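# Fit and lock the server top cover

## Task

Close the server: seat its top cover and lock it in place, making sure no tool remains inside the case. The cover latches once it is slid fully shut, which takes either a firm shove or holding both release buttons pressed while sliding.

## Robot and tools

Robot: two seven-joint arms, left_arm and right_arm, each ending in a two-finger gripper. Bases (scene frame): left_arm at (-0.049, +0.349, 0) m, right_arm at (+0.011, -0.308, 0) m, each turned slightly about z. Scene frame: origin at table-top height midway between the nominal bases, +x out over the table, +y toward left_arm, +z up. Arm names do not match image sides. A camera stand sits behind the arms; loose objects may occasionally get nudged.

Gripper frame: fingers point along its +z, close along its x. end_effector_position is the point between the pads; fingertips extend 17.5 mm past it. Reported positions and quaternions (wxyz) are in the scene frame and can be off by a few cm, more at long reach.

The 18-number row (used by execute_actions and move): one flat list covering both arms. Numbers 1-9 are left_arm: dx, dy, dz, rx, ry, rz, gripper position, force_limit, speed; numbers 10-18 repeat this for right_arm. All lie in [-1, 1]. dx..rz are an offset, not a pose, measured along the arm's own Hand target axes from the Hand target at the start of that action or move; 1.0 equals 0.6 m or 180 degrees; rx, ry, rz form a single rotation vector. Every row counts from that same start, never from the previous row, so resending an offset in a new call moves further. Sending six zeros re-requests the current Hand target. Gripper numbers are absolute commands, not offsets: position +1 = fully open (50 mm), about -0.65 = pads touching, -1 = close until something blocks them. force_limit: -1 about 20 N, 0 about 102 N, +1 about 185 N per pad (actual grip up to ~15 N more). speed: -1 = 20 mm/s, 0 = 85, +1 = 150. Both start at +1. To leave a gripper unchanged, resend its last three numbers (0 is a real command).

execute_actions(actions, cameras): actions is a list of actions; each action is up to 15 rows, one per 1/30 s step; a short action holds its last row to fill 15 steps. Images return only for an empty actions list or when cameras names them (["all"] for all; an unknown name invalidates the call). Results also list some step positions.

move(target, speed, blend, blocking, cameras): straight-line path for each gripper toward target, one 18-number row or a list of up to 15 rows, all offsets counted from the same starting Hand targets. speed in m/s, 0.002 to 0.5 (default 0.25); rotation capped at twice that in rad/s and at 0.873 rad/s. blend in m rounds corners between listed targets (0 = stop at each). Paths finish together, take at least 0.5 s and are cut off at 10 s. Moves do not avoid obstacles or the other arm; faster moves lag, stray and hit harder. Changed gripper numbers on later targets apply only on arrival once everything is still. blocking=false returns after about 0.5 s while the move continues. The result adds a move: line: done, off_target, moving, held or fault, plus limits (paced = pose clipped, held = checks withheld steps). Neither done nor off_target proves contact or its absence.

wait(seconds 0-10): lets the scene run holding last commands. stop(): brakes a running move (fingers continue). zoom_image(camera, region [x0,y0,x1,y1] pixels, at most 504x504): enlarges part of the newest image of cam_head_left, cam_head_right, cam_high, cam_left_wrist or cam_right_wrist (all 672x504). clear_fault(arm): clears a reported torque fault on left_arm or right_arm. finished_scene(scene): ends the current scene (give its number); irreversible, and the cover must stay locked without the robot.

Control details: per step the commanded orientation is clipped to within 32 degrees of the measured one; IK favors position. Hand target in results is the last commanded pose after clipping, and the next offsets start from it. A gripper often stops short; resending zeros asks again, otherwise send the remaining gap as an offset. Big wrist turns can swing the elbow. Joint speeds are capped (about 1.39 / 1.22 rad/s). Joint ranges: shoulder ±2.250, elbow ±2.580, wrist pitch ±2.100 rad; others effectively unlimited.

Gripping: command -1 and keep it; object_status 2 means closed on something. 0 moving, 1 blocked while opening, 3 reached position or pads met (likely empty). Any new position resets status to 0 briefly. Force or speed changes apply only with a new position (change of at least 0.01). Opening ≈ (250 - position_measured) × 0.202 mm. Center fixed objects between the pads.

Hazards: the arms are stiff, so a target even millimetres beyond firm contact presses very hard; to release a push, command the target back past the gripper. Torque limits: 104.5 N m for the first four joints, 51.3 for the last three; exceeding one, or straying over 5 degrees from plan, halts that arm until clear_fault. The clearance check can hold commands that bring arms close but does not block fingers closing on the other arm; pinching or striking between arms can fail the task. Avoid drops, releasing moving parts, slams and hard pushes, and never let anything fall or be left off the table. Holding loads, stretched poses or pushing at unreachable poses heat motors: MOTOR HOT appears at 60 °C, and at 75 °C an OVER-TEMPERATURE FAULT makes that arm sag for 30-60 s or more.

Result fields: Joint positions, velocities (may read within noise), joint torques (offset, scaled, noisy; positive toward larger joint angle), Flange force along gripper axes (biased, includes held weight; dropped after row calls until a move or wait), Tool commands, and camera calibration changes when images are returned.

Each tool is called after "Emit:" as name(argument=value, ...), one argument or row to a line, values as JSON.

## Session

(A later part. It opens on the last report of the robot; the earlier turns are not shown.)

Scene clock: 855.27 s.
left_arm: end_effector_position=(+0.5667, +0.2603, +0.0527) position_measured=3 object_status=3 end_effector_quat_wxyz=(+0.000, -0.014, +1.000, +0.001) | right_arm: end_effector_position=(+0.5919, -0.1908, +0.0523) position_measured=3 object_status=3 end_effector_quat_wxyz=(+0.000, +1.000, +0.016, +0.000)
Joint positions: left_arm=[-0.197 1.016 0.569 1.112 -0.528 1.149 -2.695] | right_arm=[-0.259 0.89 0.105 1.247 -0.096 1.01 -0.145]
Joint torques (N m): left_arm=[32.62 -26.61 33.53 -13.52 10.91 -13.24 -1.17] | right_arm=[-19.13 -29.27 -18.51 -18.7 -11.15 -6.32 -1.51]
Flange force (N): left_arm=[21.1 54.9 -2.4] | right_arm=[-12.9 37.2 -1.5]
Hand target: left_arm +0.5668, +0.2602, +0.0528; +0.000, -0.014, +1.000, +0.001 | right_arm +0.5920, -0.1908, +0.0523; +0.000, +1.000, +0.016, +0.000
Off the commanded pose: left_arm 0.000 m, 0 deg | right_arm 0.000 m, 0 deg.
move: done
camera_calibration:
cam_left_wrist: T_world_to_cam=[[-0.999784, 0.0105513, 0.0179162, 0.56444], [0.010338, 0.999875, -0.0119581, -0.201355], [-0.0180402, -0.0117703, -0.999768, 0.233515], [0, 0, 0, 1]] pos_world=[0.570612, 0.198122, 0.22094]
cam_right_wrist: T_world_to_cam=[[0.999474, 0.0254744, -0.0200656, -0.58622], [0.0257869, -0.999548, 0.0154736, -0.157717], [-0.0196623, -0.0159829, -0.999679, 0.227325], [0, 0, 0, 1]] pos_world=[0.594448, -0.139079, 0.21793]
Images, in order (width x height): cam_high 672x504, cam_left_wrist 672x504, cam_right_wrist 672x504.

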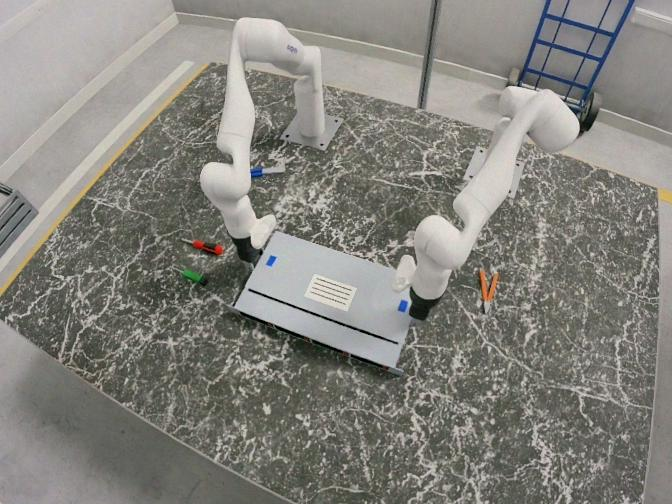

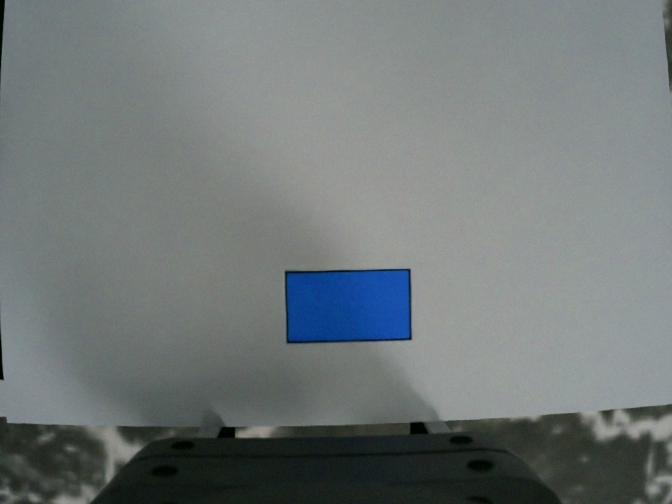

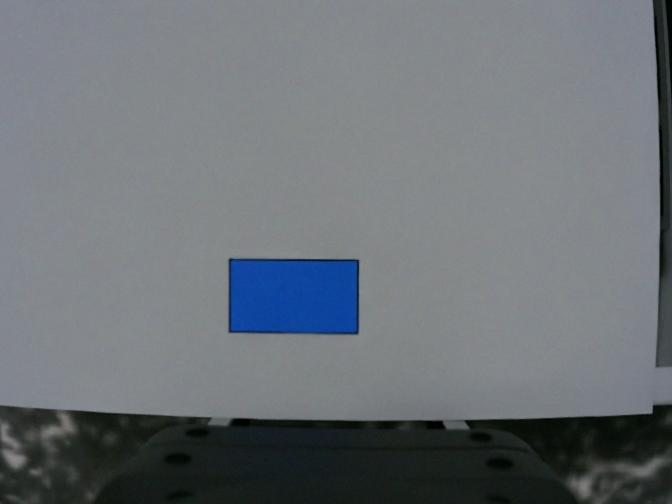

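Emit:
move(
  target=[
    [0,0.0417,0,0,0,0,1,1,1,0,0.0417,0,0,0,0,1,1,1],
    [0,0.0417,-0.13,0,0,0,-0.6,-0.5,0,0,0.0417,-0.13,0,0,0,-0.6,-0.5,0],
    [0.2237,-0.1442,-0.13,0,0,0,-0.6,-0.5,0,-0.2343,-0.0755,-0.13,0,0,0,-0.6,-0.5,0],
    [0.2237,-0.1442,-0.0053,0,0,0,-0.6,-0.5,0,-0.2343,-0.0755,-0.0062,0,0,0,-0.6,-0.5,0],
  ],
  speed=[0.06,0.2,0.25,0.1],
  cameras=["all"],
)

Emit:
zoom_image(
  camera="cam_head_left",
  region=[160, 200, 390, 320],
)

Scene clock: 872.63 s.
left_arm: end_effector_position=(+0.4350, +0.1700, +0.0557) position_measured=242 object_status=3 end_effector_quat_wxyz=(+0.000, -0.014, +1.000, +0.001) | right_arm: end_effector_position=(+0.4500, -0.1500, +0.0562) position_measured=242 object_status=3 end_effector_quat_wxyz=(+0.000, +1.000, +0.016, +0.000)
Joint positions: left_arm=[-0.083 0.807 0.57 1.583 -0.52 0.906 -2.383] | right_arm=[-0.42 0.652 0.086 1.756 -0.077 0.738 -0.299]
Joint torques (N m): left_arm=[1.81 -20.24 5.48 -6.28 0.18 0.08 0.26] | right_arm=[0.74 -17.93 0.58 -5.72 0.15 -0.18 -0.08]
Flange force (N): left_arm=[-0.7 4.1 -0.7] | right_arm=[0.3 -1.8 -3.6]
Hand target: left_arm +0.4350, +0.1700, +0.0557; +0.000, -0.014, +1.000, +0.001 | right_arm +0.4500, -0.1500, +0.0562; +0.000, +1.000, +0.016, +0.000
Off the commanded pose: left_arm 0.000 m, 0 deg | right_arm 0.000 m, 0 deg.
move: done
camera_calibration:
cam_left_wrist: T_world_to_cam=[[-0.999787, 0.0105523, 0.0177153, 0.433614], [0.0103396, 0.999874, -0.012056, -0.109646], [-0.0178403, -0.0118703, -0.99977, 0.232998], [0, 0, 0, 1]] pos_world=[0.438812, 0.107822, 0.223941]
cam_right_wrist: T_world_to_cam=[[0.999474, 0.0254758, -0.020063, -0.445356], [0.0257864, -0.999549, 0.0153736, -0.113315], [-0.0196623, -0.0158829, -0.999681, 0.229096], [0, 0, 0, 1]] pos_world=[0.452548, -0.098279, 0.22183]

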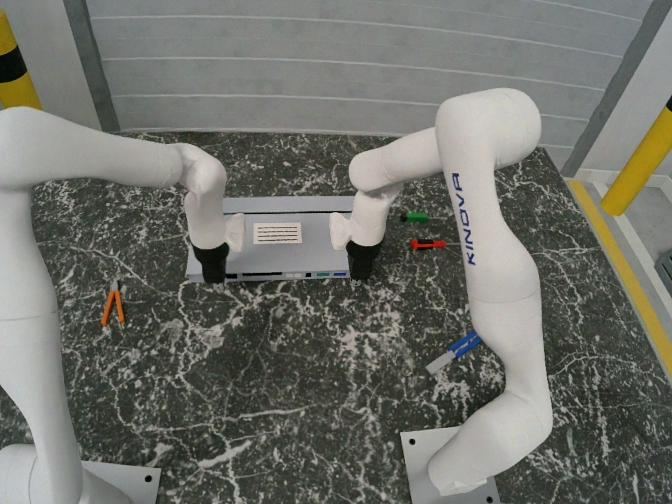

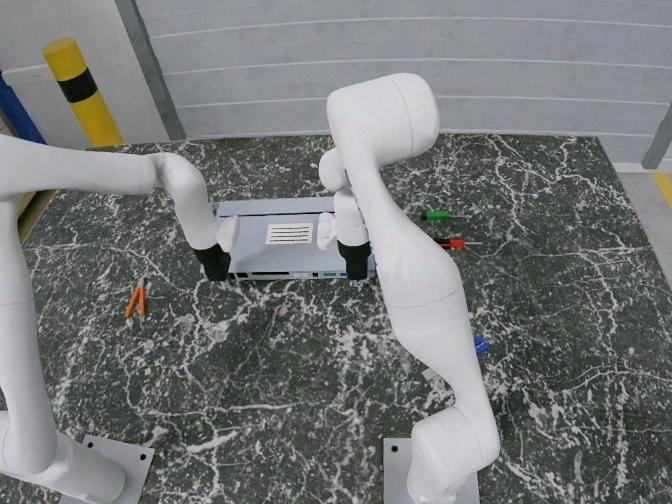

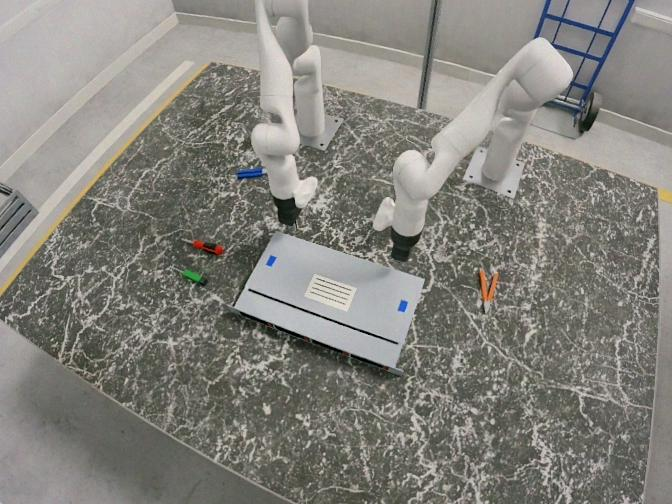

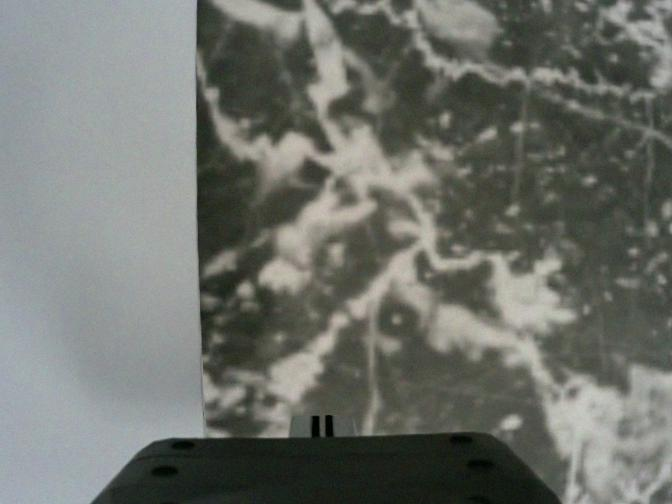

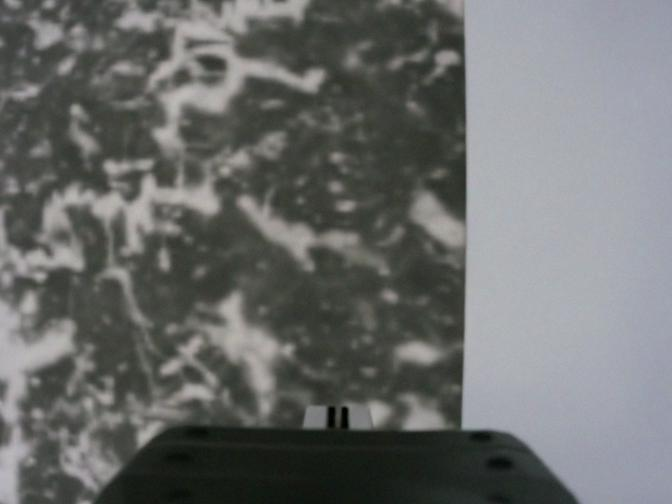

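Scaled by 2.191 from the camera's 672x504 image, which has a finer 960x720 frame.

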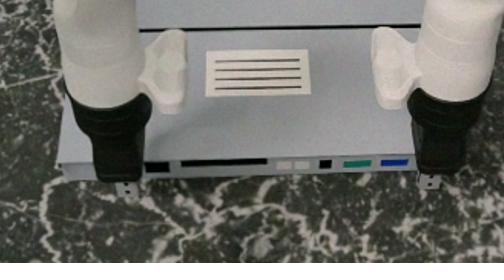

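Emit:
move(
  target=[
    [-0.0333,0,0,0,0,0,-0.6,-0.5,0,0.0333,0,0,0,0,0,-0.6,-0.5,0],
    [-0.0433,0,0,0,0,0,-0.6,-0.5,0,0.0433,0,0,0,0,0,-0.6,-0.5,0],
  ],
  speed=[0.06,0.015],
  blend=[0.001,0],
  cameras=["cam_left_wrist","cam_right_wrist","cam_high"],
)

Scene clock: 880.20 s.
left_arm: end_effector_position=(+0.4609, +0.1707, +0.0557) position_measured=242 object_status=3 end_effector_quat_wxyz=(+0.000, -0.014, +1.000, +0.001) | right_arm: end_effector_position=(+0.4759, -0.1492, +0.0561) position_measured=242 object_status=3 end_effector_quat_wxyz=(+0.000, +1.000, +0.016, -0.001)
Joint positions: left_arm=[-0.083 0.851 0.571 1.487 -0.521 0.959 -2.42] | right_arm=[-0.399 0.693 0.086 1.665 -0.077 0.788 -0.282]
Joint torques (N m): left_arm=[-0.52 -24.6 4.27 -16.35 -3.01 -5.61 0.04] | right_arm=[1.8 -21.11 1.86 -10.27 0.57 -2.6 -0.15]
Flange force (N): left_arm=[20.0 6.8 -3.4] | right_arm=[-7.2 -1.6 -2.3]
Hand target: left_arm +0.4610, +0.1708, +0.0557; +0.000, -0.014, +1.000, +0.001 | right_arm +0.4759, -0.1492, +0.0562; +0.000, +1.000, +0.016, +0.000
Off the commanded pose: left_arm 0.000 m, 0 deg | right_arm 0.000 m, 0 deg.
move: done
camera_calibration:
cam_left_wrist: T_world_to_cam=[[-0.999781, 0.0106512, 0.0180147, 0.45942], [0.0104348, 0.999873, -0.0120614, -0.110657], [-0.0181409, -0.0118707, -0.999765, 0.233606], [0, 0, 0, 1]] pos_world=[0.464712, 0.108522, 0.22394]
cam_right_wrist: T_world_to_cam=[[0.999472, 0.0254733, -0.0201655, -0.471244], [0.0257874, -0.999548, 0.015471, -0.113103], [-0.0197623, -0.0159829, -0.999677, 0.229557], [0, 0, 0, 1]] pos_world=[0.478448, -0.0973791, 0.22173]
Images, in order (width x height): cam_high 672x504, cam_left_wrist 672x504, cam_right_wrist 672x504.

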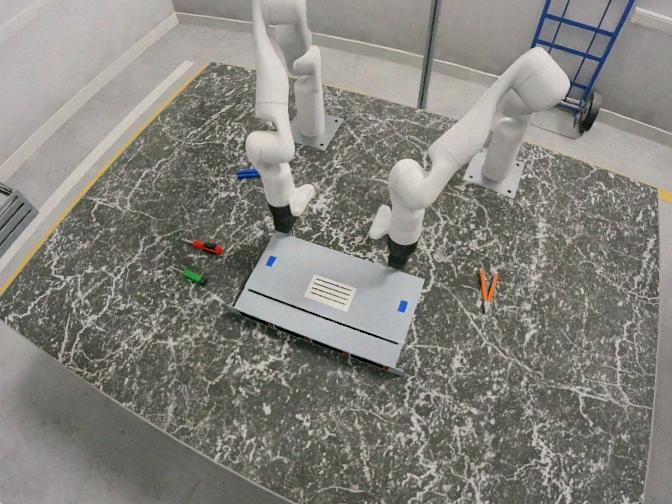

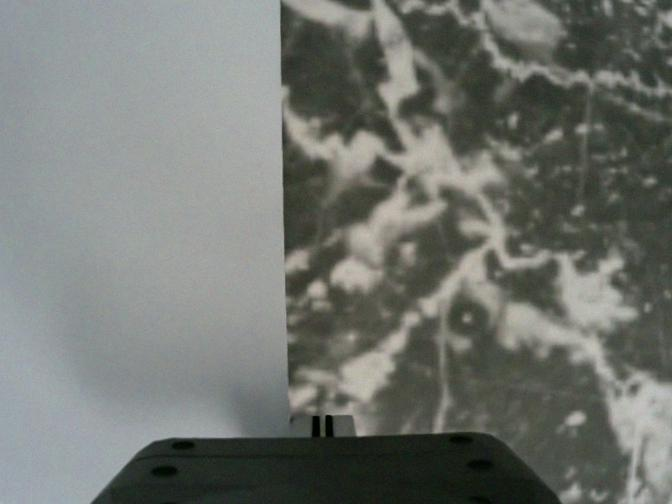

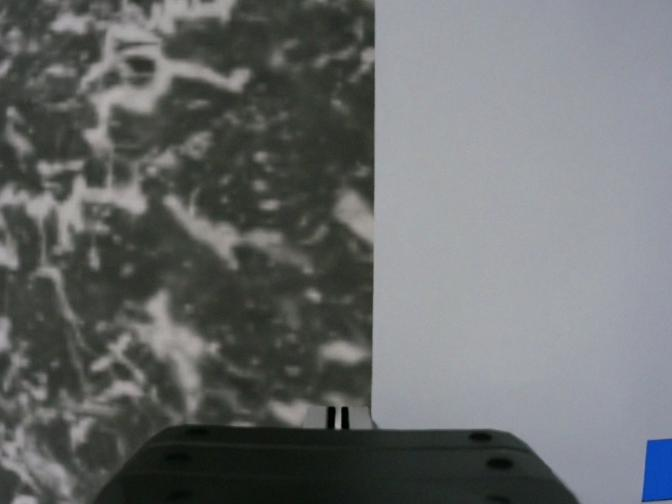

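Emit:
move(
  target=[-0.0042,0,0,0,0,0,-0.6,-0.5,0,0.0058,0,0,0,0,0,-0.6,-0.5,0],
  speed=0.015,
)

Scene clock: 883.67 s.
left_arm: end_effector_position=(+0.4636, +0.1708, +0.0558) position_measured=242 object_status=3 end_effector_quat_wxyz=(+0.000, -0.014, +1.000, +0.001) | right_arm: end_effector_position=(+0.4794, -0.1491, +0.0561) position_measured=242 object_status=3 end_effector_quat_wxyz=(+0.000, +1.000, +0.016, +0.000)
Joint positions: left_arm=[-0.083 0.855 0.571 1.477 -0.522 0.964 -2.424] | right_arm=[-0.397 0.699 0.086 1.653 -0.077 0.794 -0.28]
Joint torques (N m): left_arm=[0.24 -25.07 5.13 -12.38 -1.63 -2.6 0.16] | right_arm=[2.75 -19.95 3 -11.78 0.95 -4.15 -0.22]
Flange force (N): left_arm=[10.2 4.7 2.0] | right_arm=[-12.3 -1.8 -6.9]
Hand target: left_arm +0.4635, +0.1708, +0.0557; +0.000, -0.014, +1.000, +0.001 | right_arm +0.4794, -0.1491, +0.0562; +0.000, +1.000, +0.016, +0.000
Off the commanded pose: left_arm 0.000 m, 0 deg | right_arm 0.000 m, 0 deg.
move: done

Emit:
move(
  target=[-0.005,0,0,0,0,0,-0.6,-0.5,0,0.005,0,0,0,0,0,-0.6,-0.5,0],
  speed=0.015,
  cameras=["cam_left_wrist","cam_right_wrist","cam_high"],
)

Emit:
zoom_image(
  camera="cam_high",
  region=[220, 210, 450, 390],
)

Scene clock: 886.63 s.
left_arm: end_effector_position=(+0.4665, +0.1709, +0.0557) position_measured=242 object_status=3 end_effector_quat_wxyz=(+0.000, -0.014, +1.000, +0.001) | right_arm: end_effector_position=(+0.4825, -0.1490, +0.0562) position_measured=242 object_status=3 end_effector_quat_wxyz=(+0.000, +1.000, +0.016, +0.000)
Joint positions: left_arm=[-0.082 0.86 0.571 1.465 -0.522 0.97 -2.428] | right_arm=[-0.394 0.704 0.086 1.642 -0.077 0.8 -0.278]
Joint torques (N m): left_arm=[0.11 -21.8 4.11 -9.77 -1.34 -1.72 0.24] | right_arm=[0.75 -19.15 0.62 -6.13 0.14 -0.15 -0.06]
Flange force (N): left_arm=[7.5 3.6 -3.5] | right_arm=[0.3 -1.8 -3.4]
Hand target: left_arm +0.4665, +0.1709, +0.0557; +0.000, -0.014, +1.000, +0.001 | right_arm +0.4824, -0.1490, +0.0562; +0.000, +1.000, +0.016, +0.000
Off the commanded pose: left_arm 0.000 m, 0 deg | right_arm 0.000 m, 0 deg.
move: done
camera_calibration:
cam_left_wrist: T_world_to_cam=[[-0.999786, 0.010551, 0.0178163, 0.465074], [0.0103388, 0.999875, -0.011957, -0.110894], [-0.0179402, -0.0117703, -0.99977, 0.233606], [0, 0, 0, 1]] pos_world=[0.470312, 0.108722, 0.22394]
cam_right_wrist: T_world_to_cam=[[0.999477, 0.025376, -0.020062, -0.477775], [0.0256865, -0.999552, 0.0153742, -0.113103], [-0.0196628, -0.0158815, -0.999681, 0.229749], [0, 0, 0, 1]] pos_world=[0.484948, -0.0972795, 0.22183]
Images, in order (width x height): cam_high 672x504, cam_left_wrist 672x504, cam_right_wrist 672x504.

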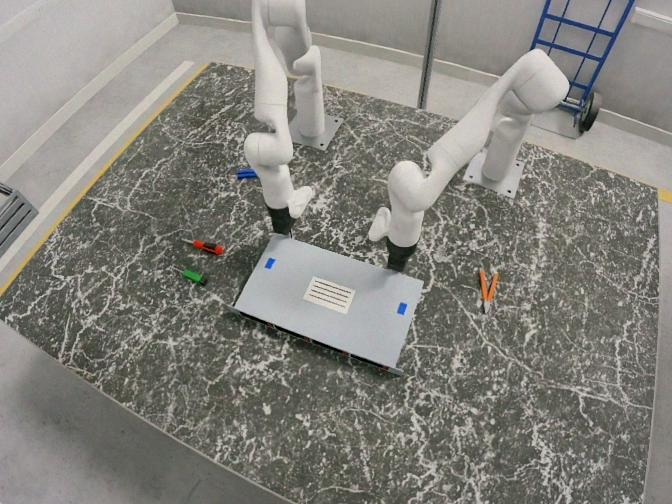

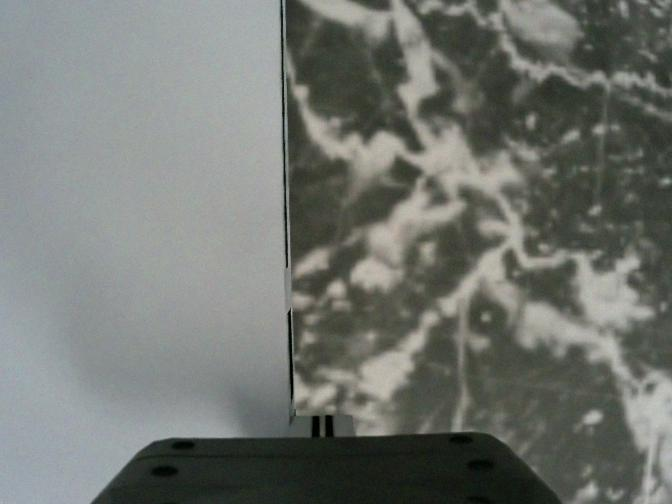

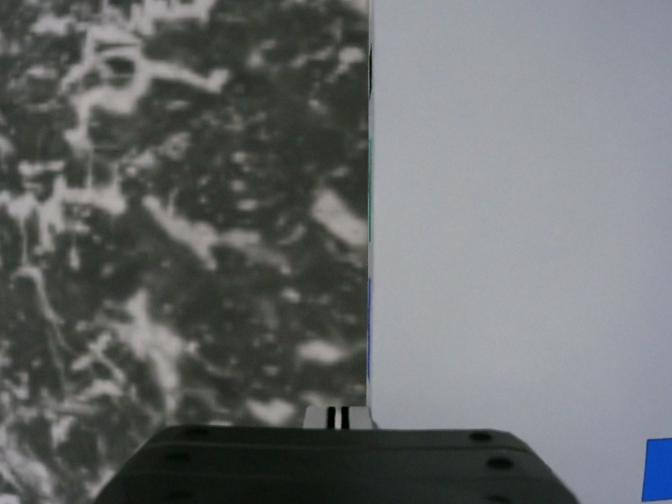

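Scaled by 2.191 from the camera's 672x504 image, which has a finer 960x720 frame.

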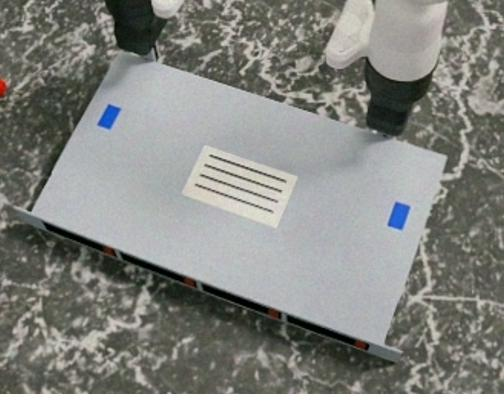

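Emit:
move(
  target=[-0.0033,0,0,0,0,0,-0.6,-0.5,0,0.0042,0,0,0,0,0,-0.6,-0.5,0],
  speed=0.01,
)

Emit:
zoom_image(
  camera="cam_high",
  region=[225, 265, 425, 375],
)

Scene clock: 889.53 s.
left_arm: end_effector_position=(+0.4684, +0.1709, +0.0557) position_measured=242 object_status=3 end_effector_quat_wxyz=(+0.000, -0.014, +1.000, +0.001) | right_arm: end_effector_position=(+0.4849, -0.1489, +0.0561) position_measured=242 object_status=3 end_effector_quat_wxyz=(+0.000, +1.000, +0.016, -0.001)
Joint positions: left_arm=[-0.082 0.864 0.571 1.458 -0.522 0.974 -2.431] | right_arm=[-0.392 0.708 0.086 1.633 -0.077 0.805 -0.277]
Joint torques (N m): left_arm=[-4.08 -24.1 0.67 -22.86 -6.26 -9.98 -0.1] | right_arm=[4.75 -20.98 5.46 -19.52 1.73 -9.65 -0.39]
Flange force (N): left_arm=[37.6 6.1 -12.9] | right_arm=[-29.4 -0.5 -12.5]
Hand target: left_arm +0.4685, +0.1710, +0.0557; +0.000, -0.014, +1.000, +0.001 | right_arm +0.4850, -0.1489, +0.0562; +0.000, +1.000, +0.016, +0.000
Off the commanded pose: left_arm 0.000 m, 0 deg | right_arm 0.000 m, 0 deg.
move: done

Scaled by 2.520 from the camera's 672x504 image, which has a finer 960x720 frame.
This view is cut from an older image: the scene may have changed since it was taken.

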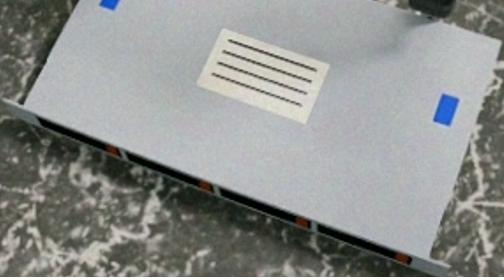

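Emit:
move(
  target=[
    [0.04,0,0,0,0,0,-0.6,-0.5,0,-0.04,0,0,0,0,0,-0.6,-0.5,0],
    [0.04,0,-0.2,0,0,0,-0.6,-0.5,0,-0.04,0,-0.2,0,0,0,-0.6,-0.5,0],
  ],
  speed=[0.08,0.2],
  blend=[0.01,0],
  cameras=["cam_head_left","cam_head_right","cam_high","cam_right_wrist"],
)

Emit:
zoom_image(
  camera="cam_high",
  region=[220, 210, 450, 390],
)

Emit:
zoom_image(
  camera="cam_head_right",
  region=[190, 180, 410, 300],
)

Scene clock: 897.60 s.
left_arm: end_effector_position=(+0.4444, +0.1702, +0.1757) position_measured=242 object_status=3 end_effector_quat_wxyz=(+0.000, -0.014, +1.000, +0.001) | right_arm: end_effector_position=(+0.4611, -0.1496, +0.1762) position_measured=242 object_status=3 end_effector_quat_wxyz=(+0.000, +1.000, +0.016, +0.000)
Joint positions: left_arm=[-0.12 0.672 0.652 1.403 -0.419 1.206 -2.481] | right_arm=[-0.425 0.495 0.107 1.57 -0.057 1.08 -0.308]
Joint torques (N m): left_arm=[1.8 -19.46 5.2 -7.9 0.17 0.13 0.3] | right_arm=[0.75 -17.15 0.48 -7.84 0.13 -0.18 -0.12]
Flange force (N): left_arm=[-0.2 4.4 -0.7] | right_arm=[-0.6 -1.2 -3.2]
Hand target: left_arm +0.4444, +0.1701, +0.1757; +0.000, -0.014, +1.000, +0.001 | right_arm +0.4611, -0.1496, +0.1762; +0.000, +1.000, +0.016, +0.000
Off the commanded pose: left_arm 0.000 m, 0 deg | right_arm 0.000 m, 0 deg.
move: done
camera_calibration:
cam_right_wrist: T_world_to_cam=[[0.999476, 0.0254769, -0.0199631, -0.453988], [0.0257859, -0.999549, 0.0153762, -0.115044], [-0.0195624, -0.0158829, -0.999682, 0.349235], [0, 0, 0, 1]] pos_world=[0.463548, -0.097879, 0.34183]
Images, in order (width x height): cam_head_left 672x504, cam_head_right 672x504, cam_high 672x504, cam_right_wrist 672x504.

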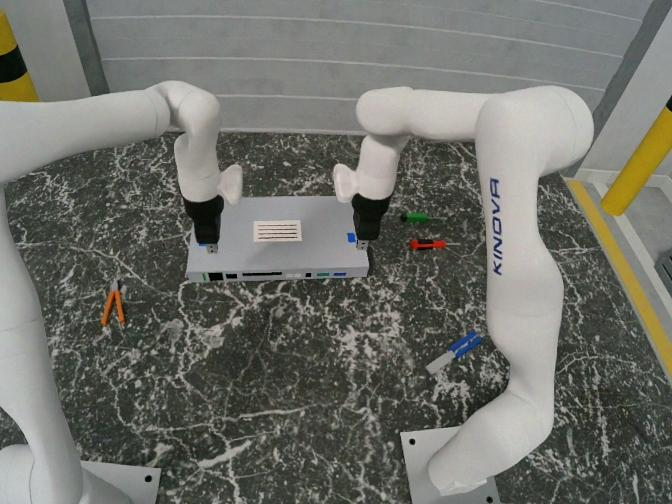

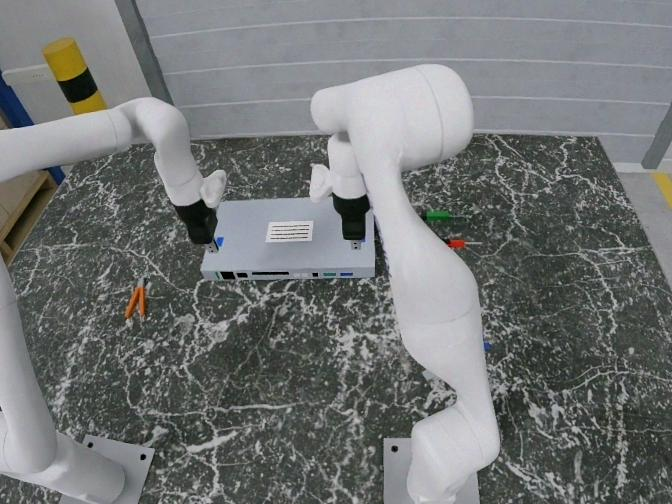

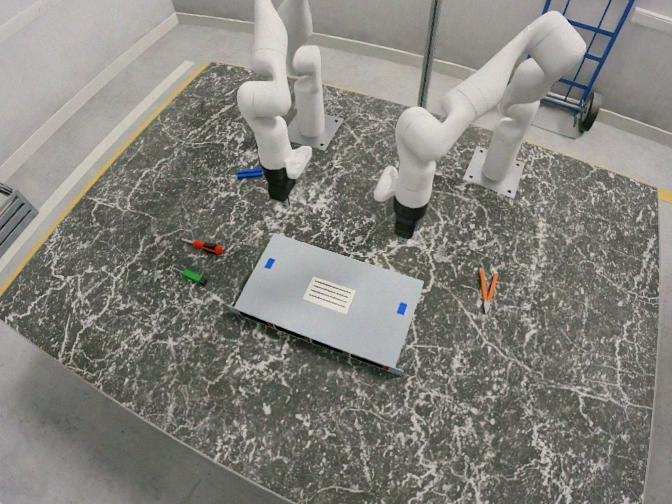

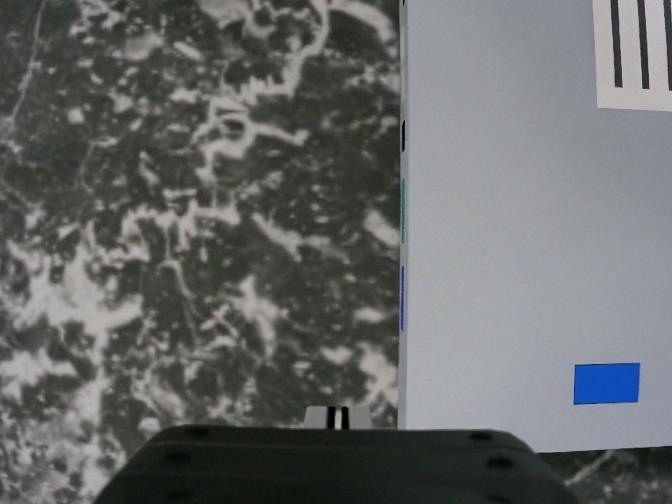

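Scaled by 2.191 from the camera's 672x504 image, which has a finer 960x720 frame.

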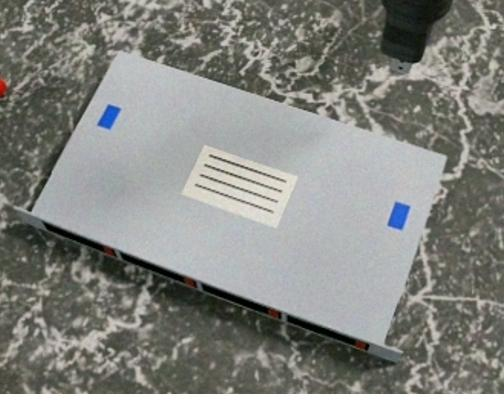

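Scaled by 2.291 from the camera's 672x504 image, which has a finer 960x720 frame.

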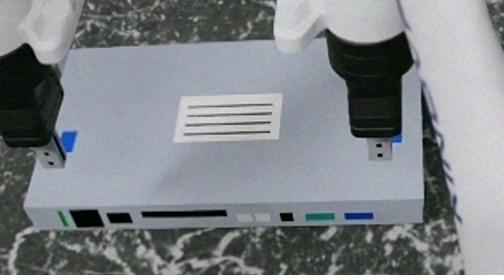

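The cover is flush with the front strip and its rear gap is gone. Both screwdrivers are out on the table, so I am ending this scene.

Emit:
finished_scene(
  scene=1,
)

The scene is finished: the task was done.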